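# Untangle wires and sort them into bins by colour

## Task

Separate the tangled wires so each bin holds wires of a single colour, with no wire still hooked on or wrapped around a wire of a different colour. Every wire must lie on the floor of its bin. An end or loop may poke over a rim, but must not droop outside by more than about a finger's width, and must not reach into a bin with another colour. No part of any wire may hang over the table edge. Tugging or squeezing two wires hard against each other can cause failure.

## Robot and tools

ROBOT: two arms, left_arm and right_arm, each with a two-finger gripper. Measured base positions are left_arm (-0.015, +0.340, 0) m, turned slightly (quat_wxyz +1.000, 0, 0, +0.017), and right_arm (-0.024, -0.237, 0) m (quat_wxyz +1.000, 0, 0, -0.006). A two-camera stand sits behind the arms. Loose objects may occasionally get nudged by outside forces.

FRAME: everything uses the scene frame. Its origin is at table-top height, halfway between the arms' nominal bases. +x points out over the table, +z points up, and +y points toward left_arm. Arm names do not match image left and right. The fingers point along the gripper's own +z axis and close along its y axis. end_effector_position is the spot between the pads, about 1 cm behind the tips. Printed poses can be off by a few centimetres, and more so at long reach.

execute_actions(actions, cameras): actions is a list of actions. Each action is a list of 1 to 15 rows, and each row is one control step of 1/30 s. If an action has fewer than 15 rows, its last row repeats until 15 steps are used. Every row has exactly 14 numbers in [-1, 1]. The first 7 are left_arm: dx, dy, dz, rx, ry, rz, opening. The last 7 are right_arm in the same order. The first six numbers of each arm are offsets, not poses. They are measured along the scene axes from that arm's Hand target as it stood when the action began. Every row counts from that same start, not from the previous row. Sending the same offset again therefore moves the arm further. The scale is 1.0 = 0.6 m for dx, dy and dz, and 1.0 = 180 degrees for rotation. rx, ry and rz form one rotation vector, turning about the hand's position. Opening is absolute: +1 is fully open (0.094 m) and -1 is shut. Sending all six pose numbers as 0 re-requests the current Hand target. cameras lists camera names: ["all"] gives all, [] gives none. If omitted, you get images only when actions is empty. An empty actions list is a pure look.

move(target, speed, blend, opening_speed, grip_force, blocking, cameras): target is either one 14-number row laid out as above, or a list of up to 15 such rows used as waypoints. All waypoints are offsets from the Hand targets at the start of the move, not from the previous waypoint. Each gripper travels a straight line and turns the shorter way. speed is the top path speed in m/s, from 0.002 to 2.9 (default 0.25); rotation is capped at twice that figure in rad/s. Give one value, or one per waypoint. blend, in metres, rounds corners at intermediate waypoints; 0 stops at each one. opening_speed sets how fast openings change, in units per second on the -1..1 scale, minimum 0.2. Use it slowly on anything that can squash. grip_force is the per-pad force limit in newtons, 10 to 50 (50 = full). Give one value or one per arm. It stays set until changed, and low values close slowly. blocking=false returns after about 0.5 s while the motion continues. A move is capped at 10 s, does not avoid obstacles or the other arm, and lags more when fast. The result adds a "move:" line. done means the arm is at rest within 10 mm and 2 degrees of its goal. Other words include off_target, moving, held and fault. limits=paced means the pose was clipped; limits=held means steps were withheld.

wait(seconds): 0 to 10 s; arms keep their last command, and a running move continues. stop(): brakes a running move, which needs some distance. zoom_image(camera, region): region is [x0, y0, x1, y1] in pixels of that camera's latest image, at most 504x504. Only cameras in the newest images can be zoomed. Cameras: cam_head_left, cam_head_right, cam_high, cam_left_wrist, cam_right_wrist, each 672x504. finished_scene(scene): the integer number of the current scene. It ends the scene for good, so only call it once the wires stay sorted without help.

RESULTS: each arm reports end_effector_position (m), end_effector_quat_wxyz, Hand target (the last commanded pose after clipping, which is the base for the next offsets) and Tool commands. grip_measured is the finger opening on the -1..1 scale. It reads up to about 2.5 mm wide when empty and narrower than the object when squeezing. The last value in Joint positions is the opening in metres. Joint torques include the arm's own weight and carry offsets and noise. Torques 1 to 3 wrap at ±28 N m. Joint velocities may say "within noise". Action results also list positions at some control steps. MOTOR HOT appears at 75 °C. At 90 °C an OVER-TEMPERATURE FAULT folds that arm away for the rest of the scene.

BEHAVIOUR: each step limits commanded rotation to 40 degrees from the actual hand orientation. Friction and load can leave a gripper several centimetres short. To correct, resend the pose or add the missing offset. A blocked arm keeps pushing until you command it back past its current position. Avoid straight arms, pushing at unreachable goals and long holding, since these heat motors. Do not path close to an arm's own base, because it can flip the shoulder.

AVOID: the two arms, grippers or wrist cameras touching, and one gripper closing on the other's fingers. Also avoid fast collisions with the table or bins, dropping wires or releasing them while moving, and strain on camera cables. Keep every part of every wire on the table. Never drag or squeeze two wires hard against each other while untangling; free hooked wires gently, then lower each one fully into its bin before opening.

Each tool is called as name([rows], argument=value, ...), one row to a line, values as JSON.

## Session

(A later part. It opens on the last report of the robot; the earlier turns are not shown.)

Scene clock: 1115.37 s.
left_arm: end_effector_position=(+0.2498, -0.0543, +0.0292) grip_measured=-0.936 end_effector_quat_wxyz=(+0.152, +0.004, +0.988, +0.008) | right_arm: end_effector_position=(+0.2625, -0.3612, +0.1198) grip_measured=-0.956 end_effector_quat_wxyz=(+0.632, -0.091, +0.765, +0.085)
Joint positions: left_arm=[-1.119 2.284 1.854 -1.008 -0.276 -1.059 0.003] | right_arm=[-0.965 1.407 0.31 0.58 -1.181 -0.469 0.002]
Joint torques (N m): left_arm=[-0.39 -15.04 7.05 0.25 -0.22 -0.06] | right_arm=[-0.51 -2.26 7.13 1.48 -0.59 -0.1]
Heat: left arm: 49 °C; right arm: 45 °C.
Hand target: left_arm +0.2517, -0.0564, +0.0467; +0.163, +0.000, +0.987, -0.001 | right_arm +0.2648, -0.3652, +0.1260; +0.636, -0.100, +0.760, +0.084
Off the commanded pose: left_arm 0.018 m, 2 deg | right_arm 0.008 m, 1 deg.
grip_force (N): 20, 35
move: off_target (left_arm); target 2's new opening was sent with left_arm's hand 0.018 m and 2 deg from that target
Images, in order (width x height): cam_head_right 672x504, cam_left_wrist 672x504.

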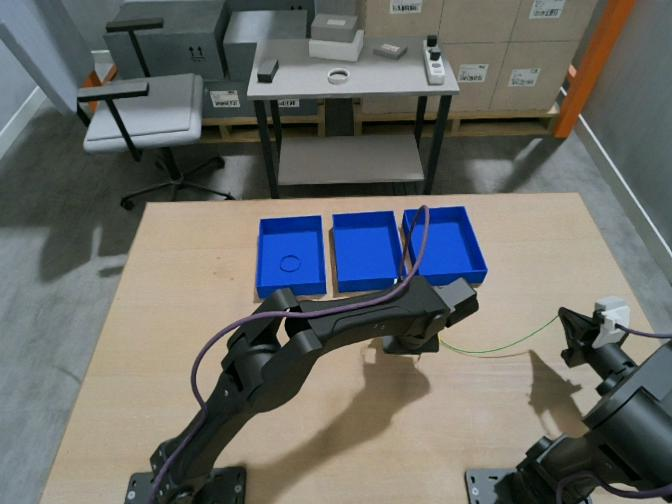

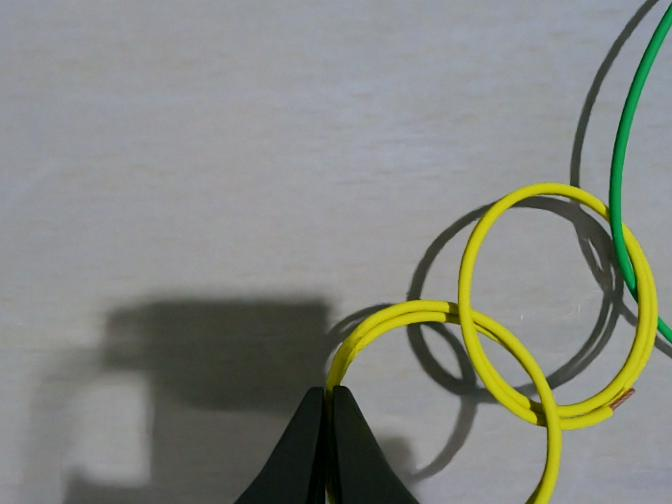

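move(target=[0,0.33,0.1, 0,0,0, -0.98, 0,-0.03,0, 0, 0, 0, -1], speed=0.06, cameras=["all"])

Scene clock: 1126.70 s.
left_arm: end_effector_position=(+0.2535, +0.1360, +0.1050) grip_measured=-0.936 end_effector_quat_wxyz=(+0.160, -0.001, +0.987, -0.004) | right_arm: end_effector_position=(+0.2630, -0.3790, +0.1206) grip_measured=-0.956 end_effector_quat_wxyz=(+0.632, -0.093, +0.765, +0.083)
Joint positions: left_arm=[-0.802 1.598 1.205 -0.938 -0.216 -0.744 0.003] | right_arm=[-1.008 1.465 0.379 0.516 -1.218 -0.533 0.002]
Joint torques (N m): left_arm=[0.51 -8.42 4.98 0.58 -0.15 0.04] | right_arm=[-0.57 -2.69 7.17 1.34 -0.63 -0.11]
Heat: left arm: 51 °C; right arm: 45 °C.
Hand target: left_arm +0.2517, +0.1416, +0.1068; +0.163, +0.000, +0.987, -0.001 | right_arm +0.2648, -0.3831, +0.1260; +0.636, -0.100, +0.760, +0.085
Off the commanded pose: left_arm 0.006 m, 0 deg | right_arm 0.007 m, 1 deg.
grip_force (N): 20, 35
move: done

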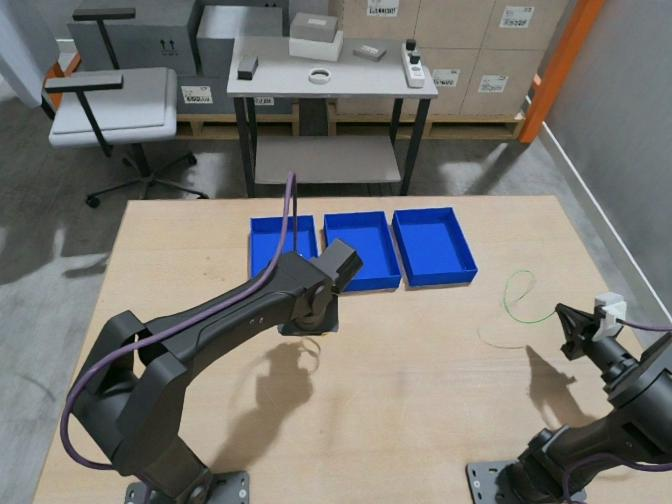

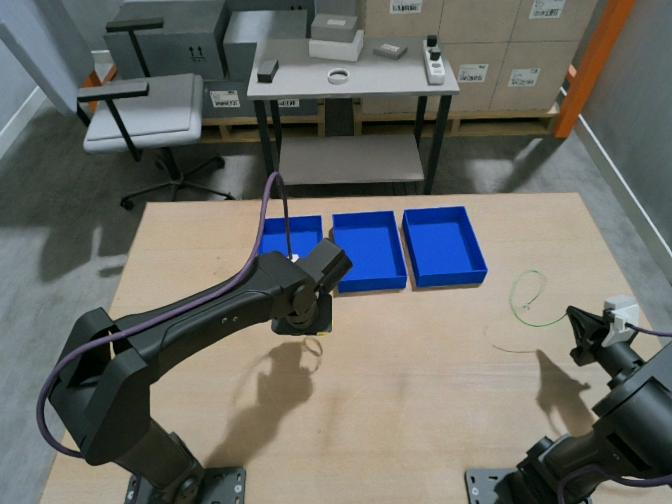

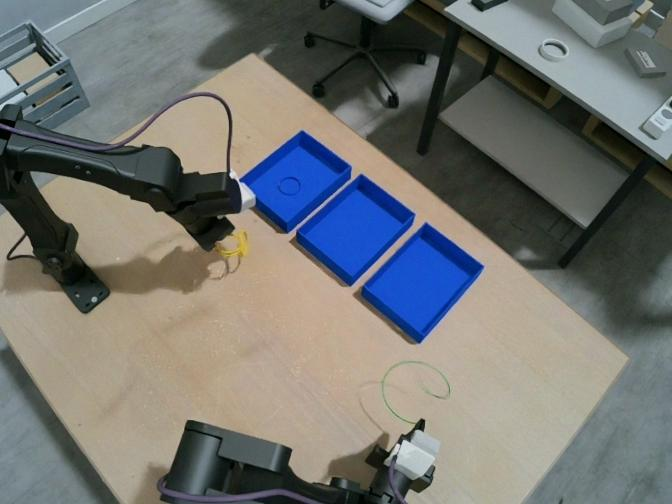

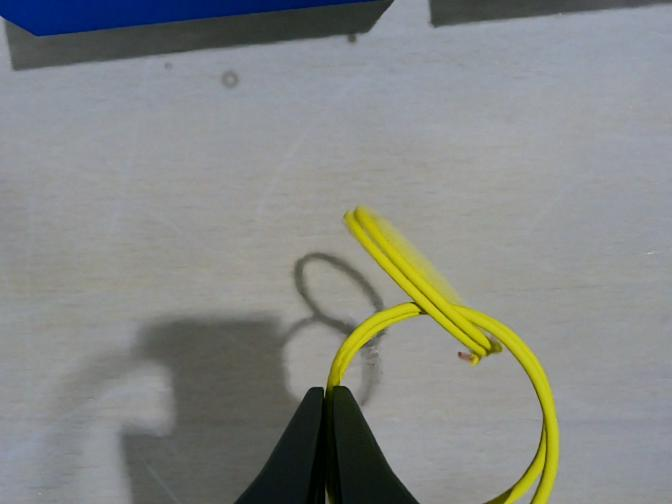

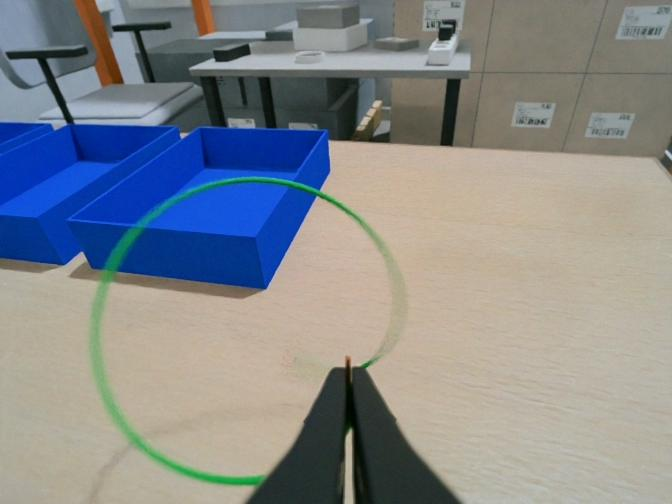

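move([
  [0.05,0,0.2, 0,0,0, -0.98, 0,0,0.15, 0, 0, 0, -1],
  [0.35,-0.11,0.22, 0,0,0, -0.98, 0.2,0.2,0.25, 0, 0, 0, -1],
], speed=0.15, blend=[0.03,0], cameras=["all"])

Scene clock: 1143.43 s.
left_arm: end_effector_position=(+0.4543, +0.0768, +0.2402) grip_measured=-0.936 end_effector_quat_wxyz=(+0.268, +0.008, +0.962, -0.061) | right_arm: end_effector_position=(+0.3783, -0.2617, +0.2605) grip_measured=-0.956 end_effector_quat_wxyz=(+0.624, -0.098, +0.770, +0.091)
Joint positions: left_arm=[-0.606 2.407 2.847 -1.48 -0.177 -0.508 0.003] | right_arm=[-0.292 1.214 0.767 0.204 -0.561 -0.113 0.002]
Joint torques (N m): left_arm=[0.58 -11.38 6.41 1.2 -0.1 0.07] | right_arm=[0.4 -2.78 10.28 2.11 -0.04 0.05]
Heat: left arm: 50 °C; right arm: 45 °C.
Hand target: left_arm +0.4617, +0.0755, +0.2386; +0.163, +0.000, +0.987, -0.001 | right_arm +0.3847, -0.2630, +0.2760; +0.636, -0.100, +0.760, +0.085
Off the commanded pose: left_arm 0.008 m, 14 deg | right_arm 0.017 m, 2 deg.
elbow stopped short (left arm): the move would have taken joint 3 (elbow) straighter than the controller allows.
grip_force (N): 20, 35
move: off_target (left_arm, right_arm)

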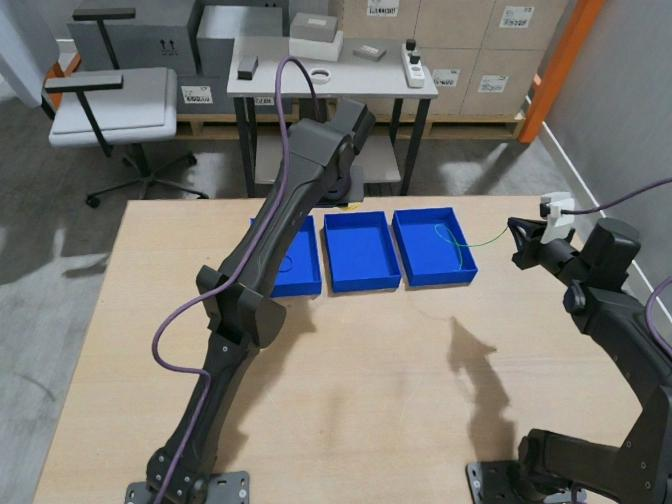

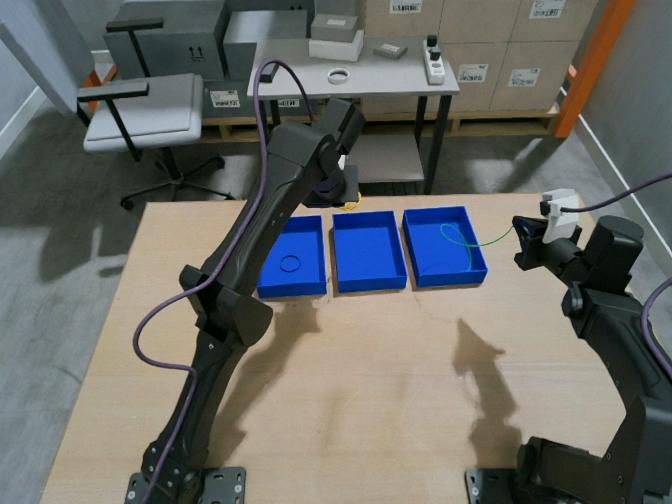

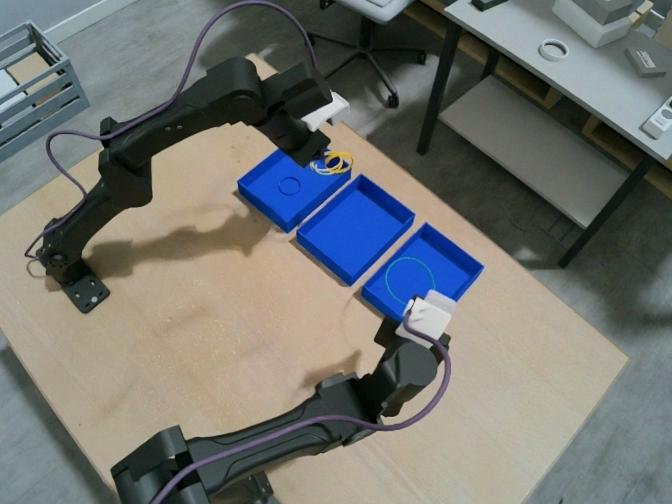

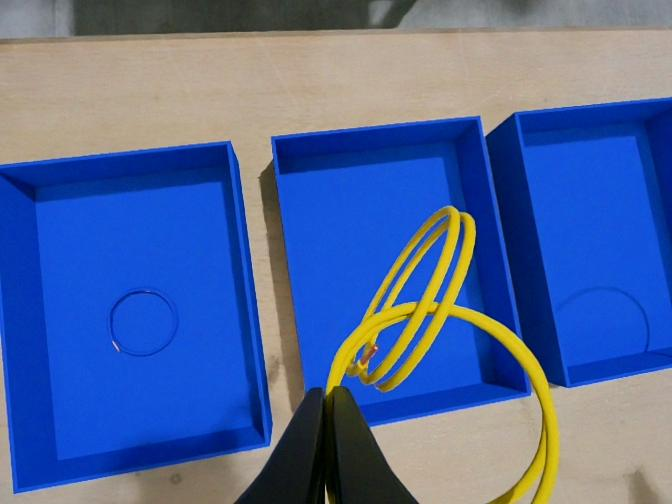

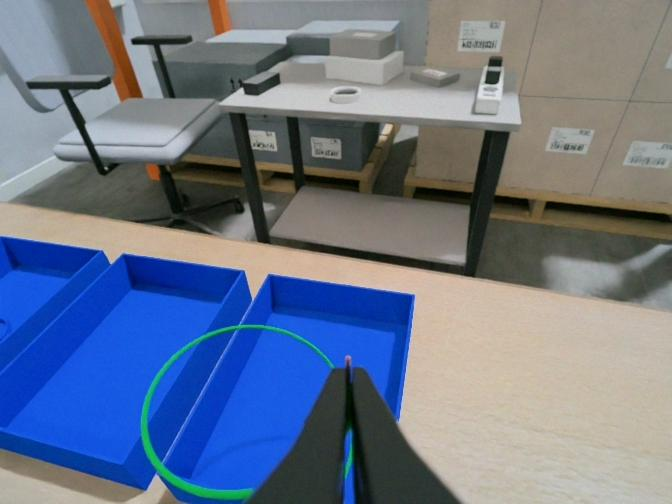

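move(target=[0.01,-0.01,-0.22, 0,0,0, -0.98, 0,0,0, 0, 0, 0, -1], speed=0.12, cameras=["cam_high","cam_left_wrist"])

Scene clock: 1152.87 s.
left_arm: end_effector_position=(+0.4683, +0.0664, +0.1162) grip_measured=-0.936 end_effector_quat_wxyz=(+0.175, +0.006, +0.984, -0.009) | right_arm: end_effector_position=(+0.3783, -0.2618, +0.2605) grip_measured=-0.956 end_effector_quat_wxyz=(+0.624, -0.098, +0.770, +0.091)
Joint positions: left_arm=[-0.606 2.604 2.764 -1.421 -0.17 -0.534 0.003] | right_arm=[-0.292 1.214 0.767 0.204 -0.561 -0.113 0.002]
Joint torques (N m): left_arm=[0.35 -12.31 7.12 0.51 -0.06 -0.06] | right_arm=[0.42 -2.76 10.29 2.11 -0.04 0.05]
Heat: left arm: 50 °C; right arm: 45 °C.
Hand target: left_arm +0.4676, +0.0695, +0.1067; +0.163, +0.000, +0.987, +0.000 | right_arm +0.3847, -0.2630, +0.2760; +0.636, -0.100, +0.760, +0.085
Off the commanded pose: left_arm 0.010 m, 2 deg | right_arm 0.017 m, 2 deg.
grip_force (N): 20, 35
move: off_target (right_arm)
Images, in order (width x height): cam_high 672x504, cam_left_wrist 672x504.

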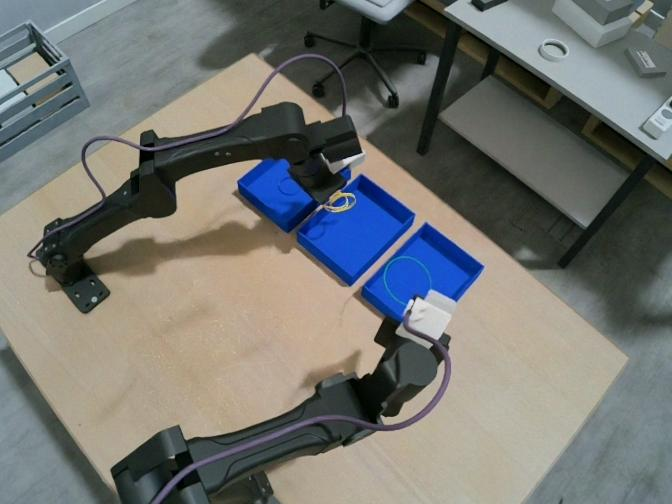

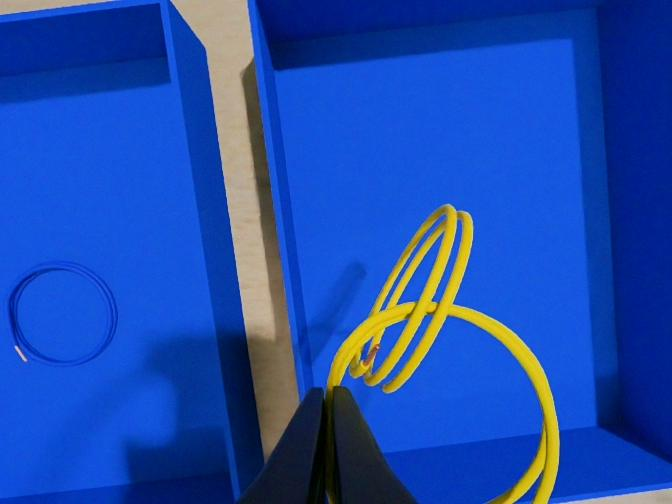

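move([
  [0.03,-0.045,-0.05, 0,0,0, -0.98, 0,0,0, 0, 0, 0, -1],
  [0.03,-0.045,-0.145, 0,0,0, -0.98, 0,0,0, 0, 0, 0, -1],
], speed=0.08, blend=[0.02,0], cameras=["cam_high","cam_left_wrist"])

Scene clock: 1166.33 s.
left_arm: end_effector_position=(+0.4863, +0.0445, +0.0221) grip_measured=-0.936 end_effector_quat_wxyz=(+0.159, +0.002, +0.987, -0.002) | right_arm: end_effector_position=(+0.3783, -0.2618, +0.2605) grip_measured=-0.956 end_effector_quat_wxyz=(+0.624, -0.098, +0.770, +0.091)
Joint positions: left_arm=[-0.621 2.796 2.767 -1.271 -0.17 -0.559 0.003] | right_arm=[-0.292 1.214 0.767 0.204 -0.561 -0.113 0.002]
Joint torques (N m): left_arm=[-0.7 -16.02 4.75 0.83 -0.16 -0.05] | right_arm=[0.4 -2.74 10.28 2.11 -0.04 0.05]
Motor temperatures (°C): left_arm=[33 54 51 37 32 33 35] | right_arm=[31 35 45 45 35 32 35]
Heat: left arm: 54 °C; right arm: 45 °C.
Hand target: left_arm +0.4858, +0.0426, +0.0197; +0.163, +0.000, +0.987, -0.001 | right_arm +0.3847, -0.2630, +0.2760; +0.636, -0.100, +0.760, +0.085
Off the commanded pose: left_arm 0.003 m, 1 deg | right_arm 0.017 m, 2 deg.
elbow stopped short (left arm): the move would have taken joint 3 (elbow) straighter than the controller allows.
grip_force (N): 20, 35
move: off_target (right_arm)
Images, in order (width x height): cam_high 672x504, cam_left_wrist 672x504.

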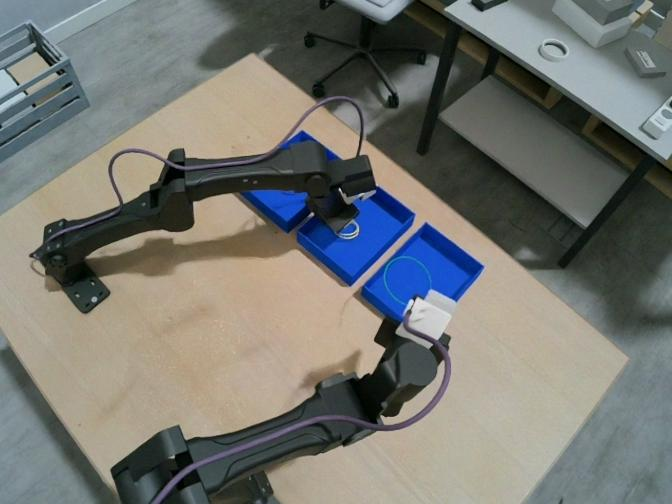

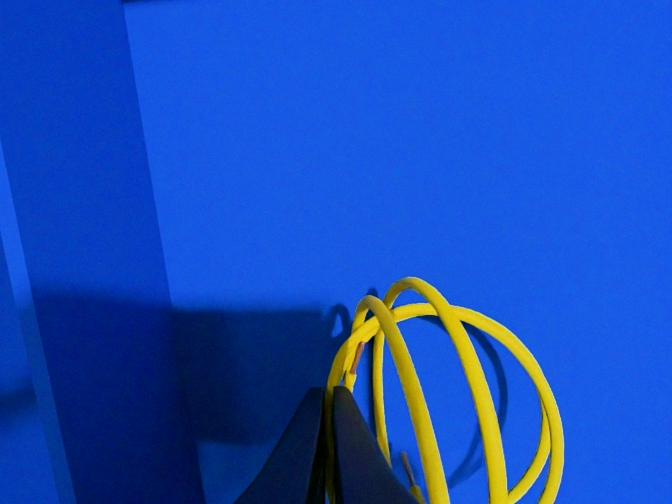

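move([
  [0,0,0, 0,0,0, -0.72, 0,0,0, 0, 0, 0, -1],
  [0,0,0.06, 0,0,0, -0.72, 0,0,0, 0, 0, 0, -1],
], speed=0.05, opening_speed=0.3, cameras=["cam_high","cam_left_wrist"])

Scene clock: 1174.30 s.
left_arm: end_effector_position=(+0.4872, +0.0439, +0.0433) grip_measured=-0.723 end_effector_quat_wxyz=(+0.169, +0.001, +0.986, -0.009) | right_arm: end_effector_position=(+0.3783, -0.2618, +0.2605) grip_measured=-0.956 end_effector_quat_wxyz=(+0.624, -0.098, +0.770, +0.091)
Joint positions: left_arm=[-0.621 2.796 2.847 -1.325 -0.17 -0.559 0.013] | right_arm=[-0.292 1.214 0.767 0.204 -0.561 -0.113 0.002]
Joint torques (N m): left_arm=[-0.53 -16.76 6.99 0.51 -0.14 -0.02] | right_arm=[0.42 -2.77 10.28 2.11 -0.03 0.05]
Motor temperatures (°C): left_arm=[33 60 50 37 32 33 35] | right_arm=[31 35 45 45 34 32 35]
Heat: left arm: 60 °C; right arm: 45 °C.
Hand target: left_arm +0.4858, +0.0426, +0.0558; +0.163, +0.000, +0.987, -0.001 | right_arm +0.3847, -0.2630, +0.2760; +0.636, -0.100, +0.760, +0.085
Off the commanded pose: left_arm 0.013 m, 1 deg | right_arm 0.017 m, 2 deg.
elbow stopped short (left arm): the move would have taken joint 3 (elbow) straighter than the controller allows.
grip_force (N): 20, 35
move: off_target (left_arm, right_arm)
Images, in order (width x height): cam_high 672x504, cam_left_wrist 672x504.

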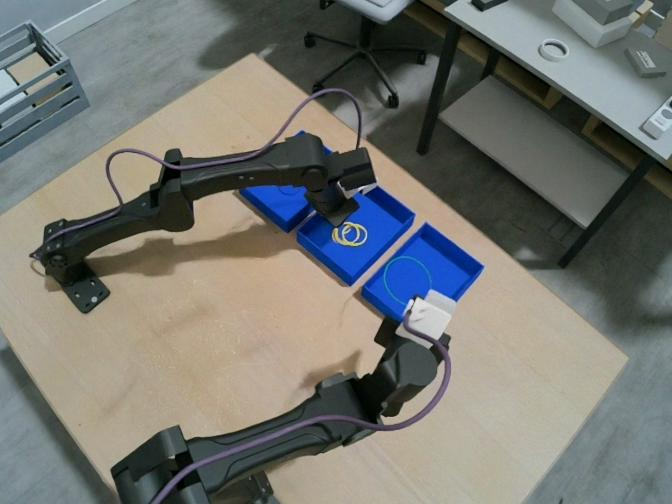

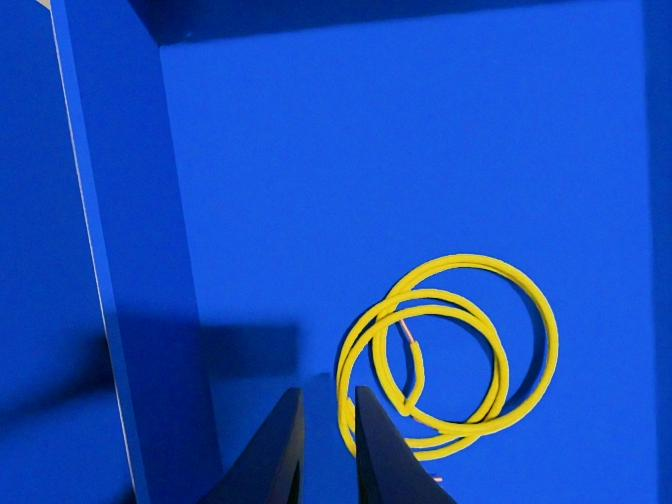

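move([
  [-0.04,0.05,0.1, 0,0,0, -0.72, -0.02,0,0.02, -0.047,0.17,0, -1],
  [-0.35,0.2,0.15, 0,0,0, -0.72, -0.02,0.05,0.02, -0.094,0.347,0, -1],
], speed=0.12, blend=[0.02,0], cameras=["all"])

Scene clock: 1195.40 s.
left_arm: end_effector_position=(+0.2779, +0.1602, +0.1442) grip_measured=-0.723 end_effector_quat_wxyz=(+0.156, +0.003, +0.988, -0.004) | right_arm: end_effector_position=(+0.3697, -0.2338, +0.2849) grip_measured=-0.956 end_effector_quat_wxyz=(+0.196, -0.127, +0.972, +0.012)
Joint positions: left_arm=[-0.681 1.597 1.362 -1.077 -0.179 -0.617 0.013] | right_arm=[-0.021 1.846 2.212 -1.55 -0.085 -0.275 0.002]
Joint torques (N m): left_arm=[-0.5 -8.29 4.83 0.64 -0.22 -0.12] | right_arm=[0.54 -6.35 7.97 0.92 0 0.07]
Motor temperatures (°C): left_arm=[33 68 51 36 32 33 35] | right_arm=[31 35 45 45 34 32 36]
Heat: left arm: 68 °C; right arm: 45 °C.
Hand target: left_arm +0.2757, +0.1626, +0.1457; +0.162, +0.000, +0.987, +0.000 | right_arm +0.3728, -0.2330, +0.2880; +0.131, -0.130, +0.983, +0.017
Off the commanded pose: left_arm 0.004 m, 1 deg | right_arm 0.004 m, 8 deg.
joint sent to its limit (right arm) — joint 4 (wrist pitch), lower limit. The joint targets are off in orientation, not in position.
grip_force (N): 20, 35
move: off_target (right_arm)

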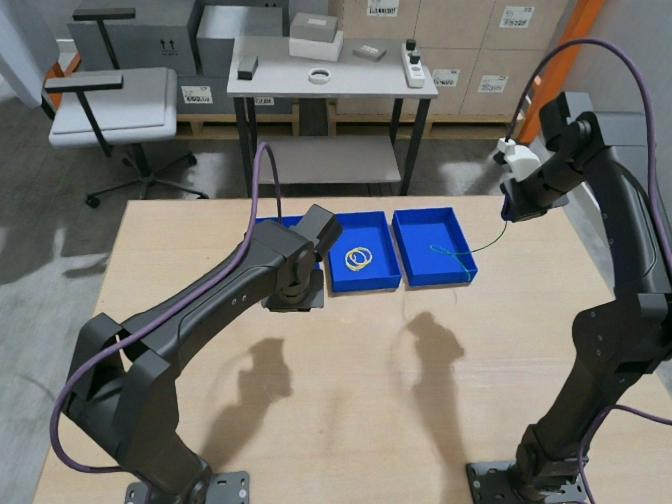

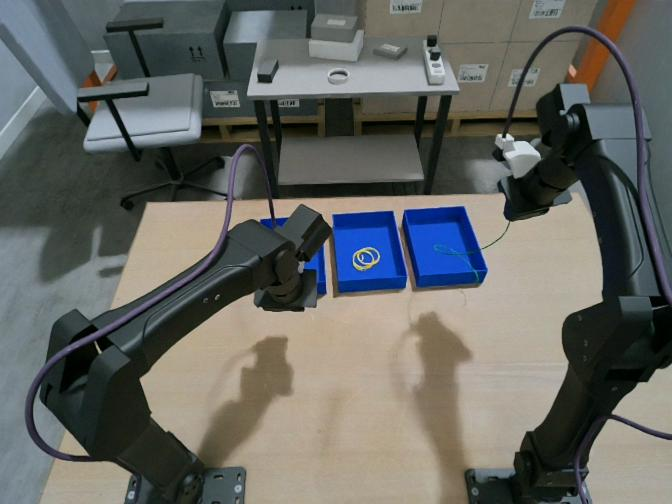

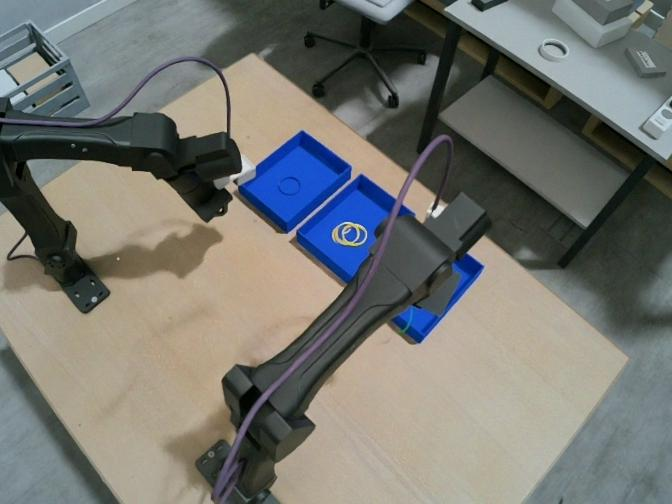

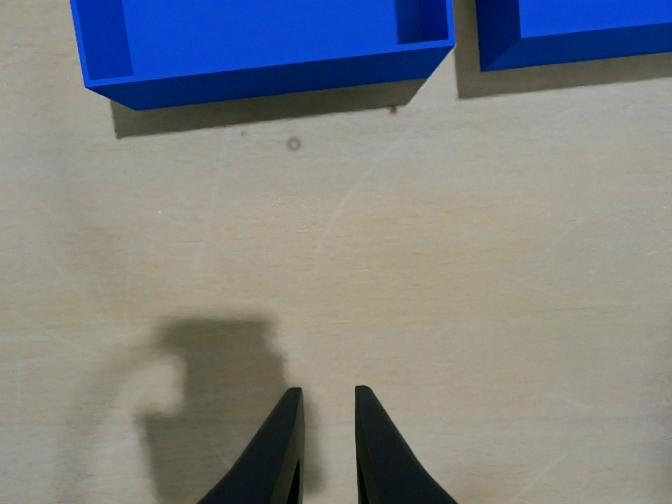

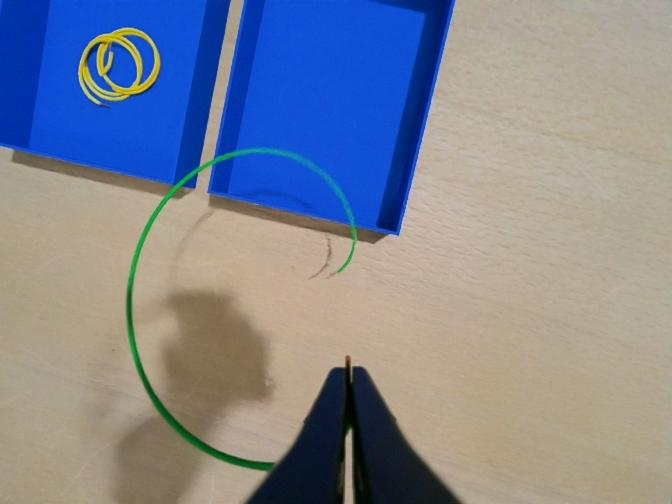

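move([
  [0,0,0, 0,0,0, -0.72, 0.05,0.06,0.03, 0.0, 0,0, -1],
  [0,0,0, 0,0,0, -0.72, 0.15,0.07,0.02, 0, 0, 0, -1],
], speed=0.12, blend=[0.02,0], cameras=["all"])

Scene clock: 1210.03 s.
left_arm: end_effector_position=(+0.2779, +0.1602, +0.1442) grip_measured=-0.723 end_effector_quat_wxyz=(+0.156, +0.003, +0.988, -0.004) | right_arm: end_effector_position=(+0.4593, -0.1936, +0.2985) grip_measured=-0.956 end_effector_quat_wxyz=(+0.276, -0.123, +0.953, +0.015)
Joint positions: left_arm=[-0.681 1.597 1.362 -1.077 -0.179 -0.617 0.013] | right_arm=[0.077 2.194 2.738 -1.557 -0.062 -0.174 0.002]
Joint torques (N m): left_arm=[-0.53 -8.49 4.71 0.69 -0.21 -0.12] | right_arm=[0.66 -8.85 7.31 1.3 0.03 0.06]
Motor temperatures (°C): left_arm=[33 59 50 36 32 33 35] | right_arm=[31 36 46 43 34 32 36]
Heat: left arm: 59 °C; right arm: 46 °C.
Hand target: left_arm +0.2757, +0.1626, +0.1457; +0.162, +0.000, +0.987, +0.000 | right_arm +0.4628, -0.1910, +0.2999; +0.131, -0.130, +0.983, +0.017
Off the commanded pose: left_arm 0.004 m, 1 deg | right_arm 0.005 m, 17 deg.
joint sent to its limit (right arm) — joint 4 (wrist pitch), lower limit. The joint targets are off in orientation, not in position.
grip_force (N): 20, 35
move: off_target (right_arm)

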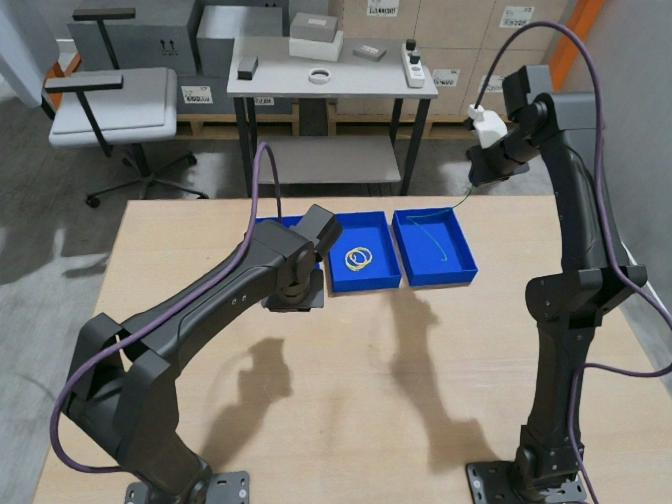

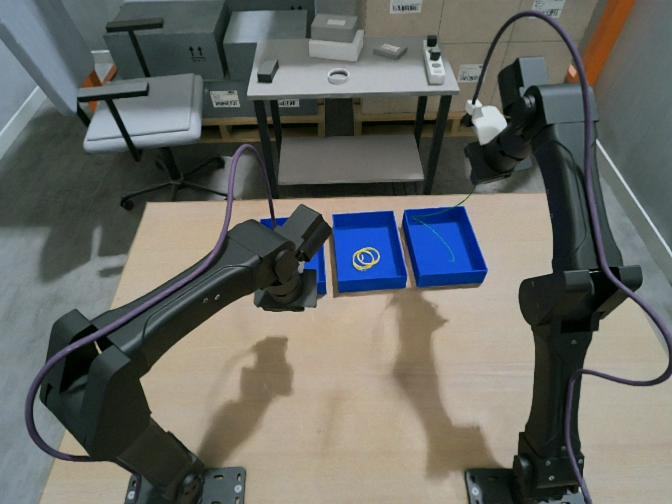

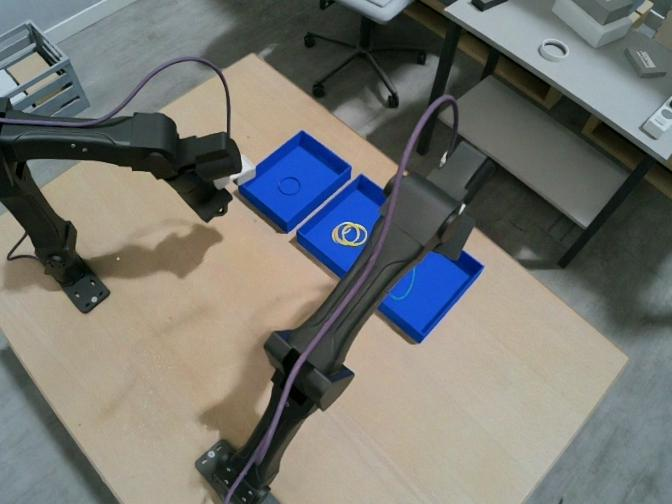

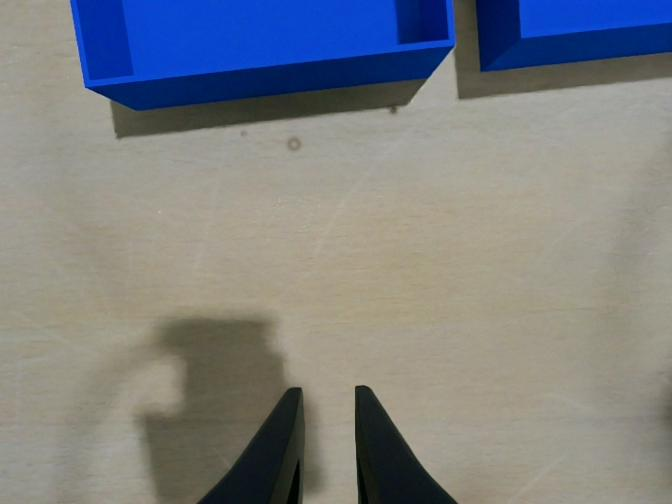

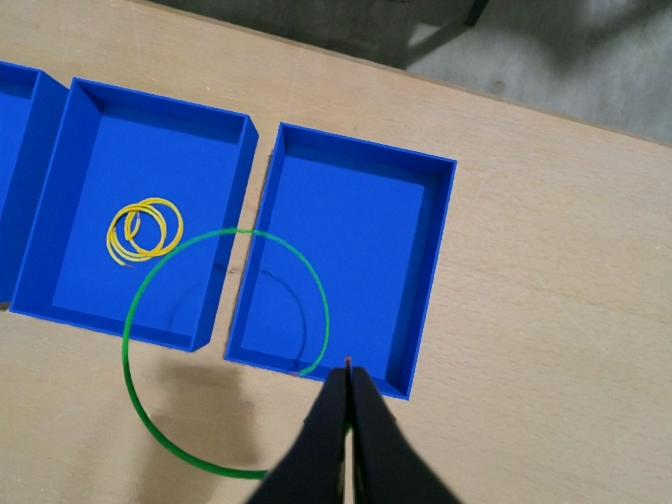

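move(target=[0,0,0, 0,0,0, -0.72, -0.097,0.11,-0.03, 0.060,0.077,-0.58, -1], speed=0.25, cameras=["all"])

Scene clock: 1227.97 s.
left_arm: end_effector_position=(+0.2779, +0.1602, +0.1442) grip_measured=-0.723 end_effector_quat_wxyz=(+0.156, +0.003, +0.988, -0.004) | right_arm: end_effector_position=(+0.4120, -0.1210, +0.2700) grip_measured=-0.956 end_effector_quat_wxyz=(+0.107, +0.688, +0.697, +0.174)
Joint positions: left_arm=[-0.681 1.597 1.362 -1.077 -0.179 -0.617 0.013] | right_arm=[0.274 2.079 2.477 -1.557 0.009 1.818 0.002]
Joint torques (N m): left_arm=[-0.66 -8.47 5 0.71 -0.25 -0.14] | right_arm=[-0.55 -12.94 3.93 1.05 -0.11 0.06]
Motor temperatures (°C): left_arm=[33 53 50 36 32 33 35] | right_arm=[31 39 45 43 34 32 36]
Heat: left arm: 53 °C; right arm: 45 °C.
Hand target: left_arm +0.2757, +0.1626, +0.1457; +0.162, +0.000, +0.987, +0.000 | right_arm +0.4046, -0.1251, +0.2820; +0.000, +0.708, +0.707, +0.001
Off the commanded pose: left_arm 0.004 m, 1 deg | right_arm 0.015 m, 24 deg.
joint sent to its limit (right arm) — joint 4 (wrist pitch), lower limit. The joint targets are off in orientation, not in position.
grip_force (N): 20, 35
move: off_target (right_arm)

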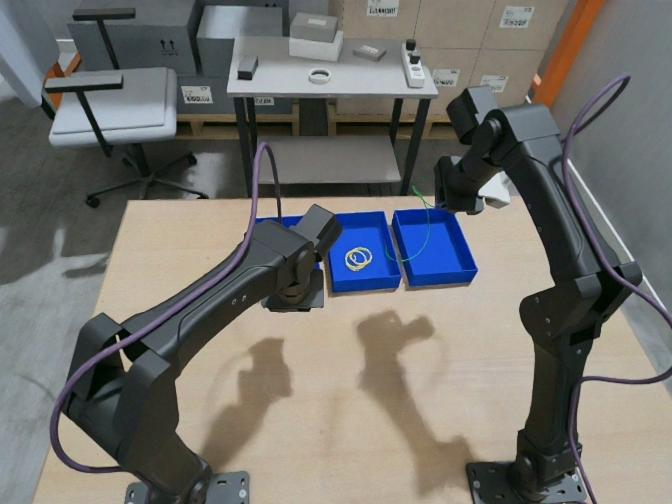

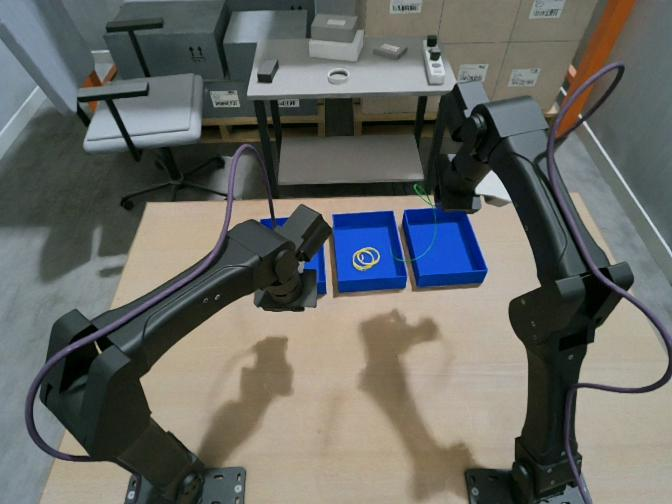

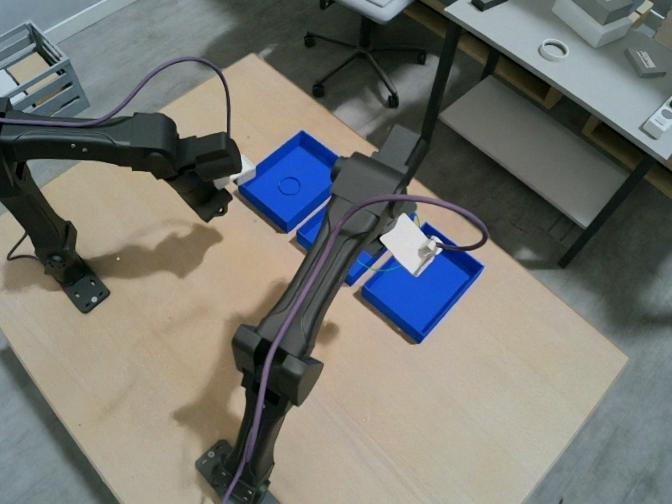

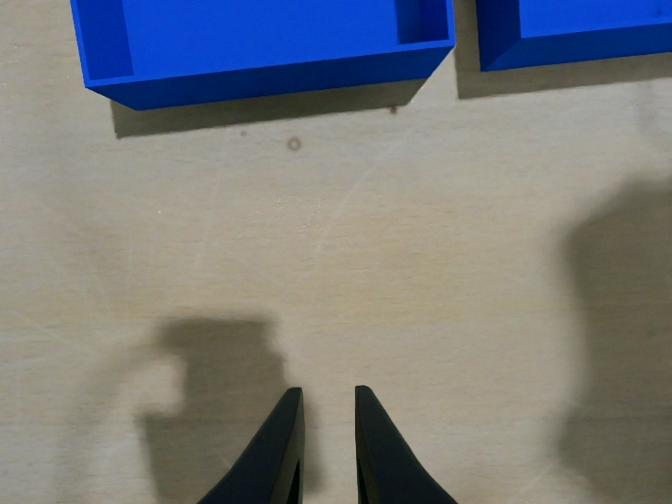

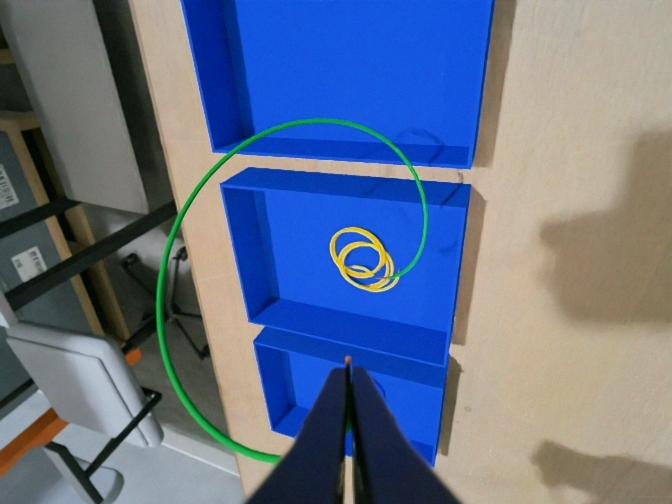

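move(target=[0,0,0, 0,0,0, -0.72, 0.01,-0.06,-0.1, 0,0,0, -1], speed=0.12, cameras=["cam_head_left","cam_head_right","cam_high","cam_right_wrist"])

Scene clock: 1248.27 s.
left_arm: end_effector_position=(+0.2779, +0.1602, +0.1442) grip_measured=-0.723 end_effector_quat_wxyz=(+0.156, +0.003, +0.988, -0.004) | right_arm: end_effector_position=(+0.4093, -0.1580, +0.2371) grip_measured=-0.956 end_effector_quat_wxyz=(+0.084, +0.700, +0.698, +0.124)
Joint positions: left_arm=[-0.681 1.597 1.362 -1.077 -0.179 -0.617 0.013] | right_arm=[0.189 2.078 2.366 -1.557 -0.004 1.752 0.002]
Joint torques (N m): left_arm=[-0.73 -8.36 4.72 0.7 -0.2 -0.12] | right_arm=[-0.51 -7.72 4.14 0.83 -0.04 -0.08]
Heat: left arm: 50 °C; right arm: 43 °C.
Hand target: left_arm +0.2757, +0.1626, +0.1457; +0.162, +0.000, +0.987, +0.000 | right_arm +0.4105, -0.1611, +0.2220; +0.000, +0.707, +0.707, +0.001
Off the commanded pose: left_arm 0.004 m, 1 deg | right_arm 0.016 m, 17 deg.
joint sent to its limit (right arm) — joint 4 (wrist pitch), lower limit. The joint targets are off in orientation, not in position.
grip_force (N): 20, 35
move: off_target (right_arm)
Images, in order (width x height): cam_head_left 672x504, cam_head_right 672x504, cam_high 672x504, cam_right_wrist 672x504.

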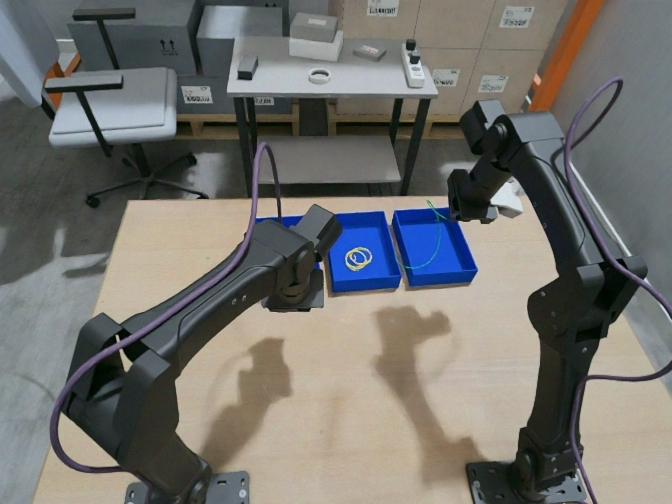

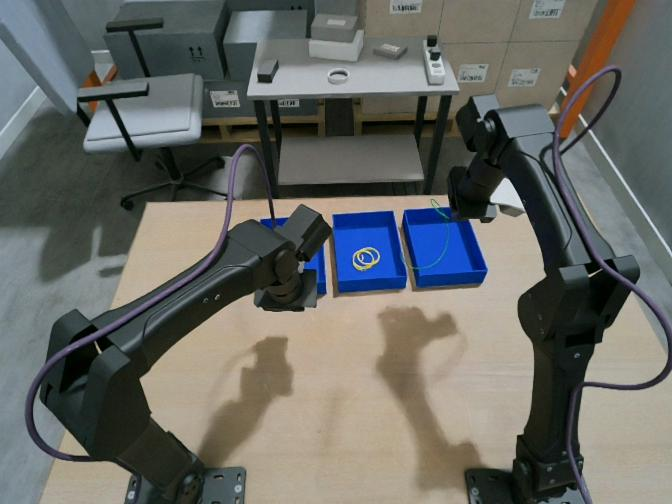

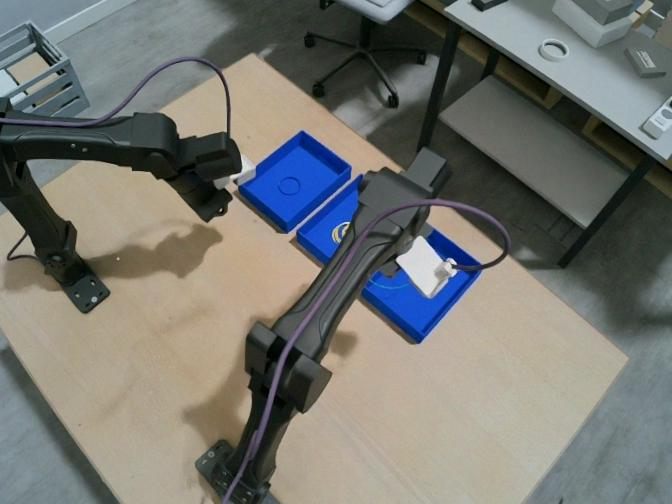

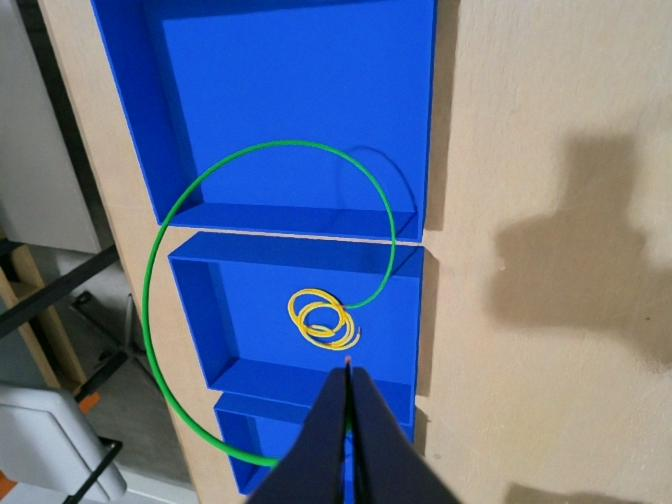

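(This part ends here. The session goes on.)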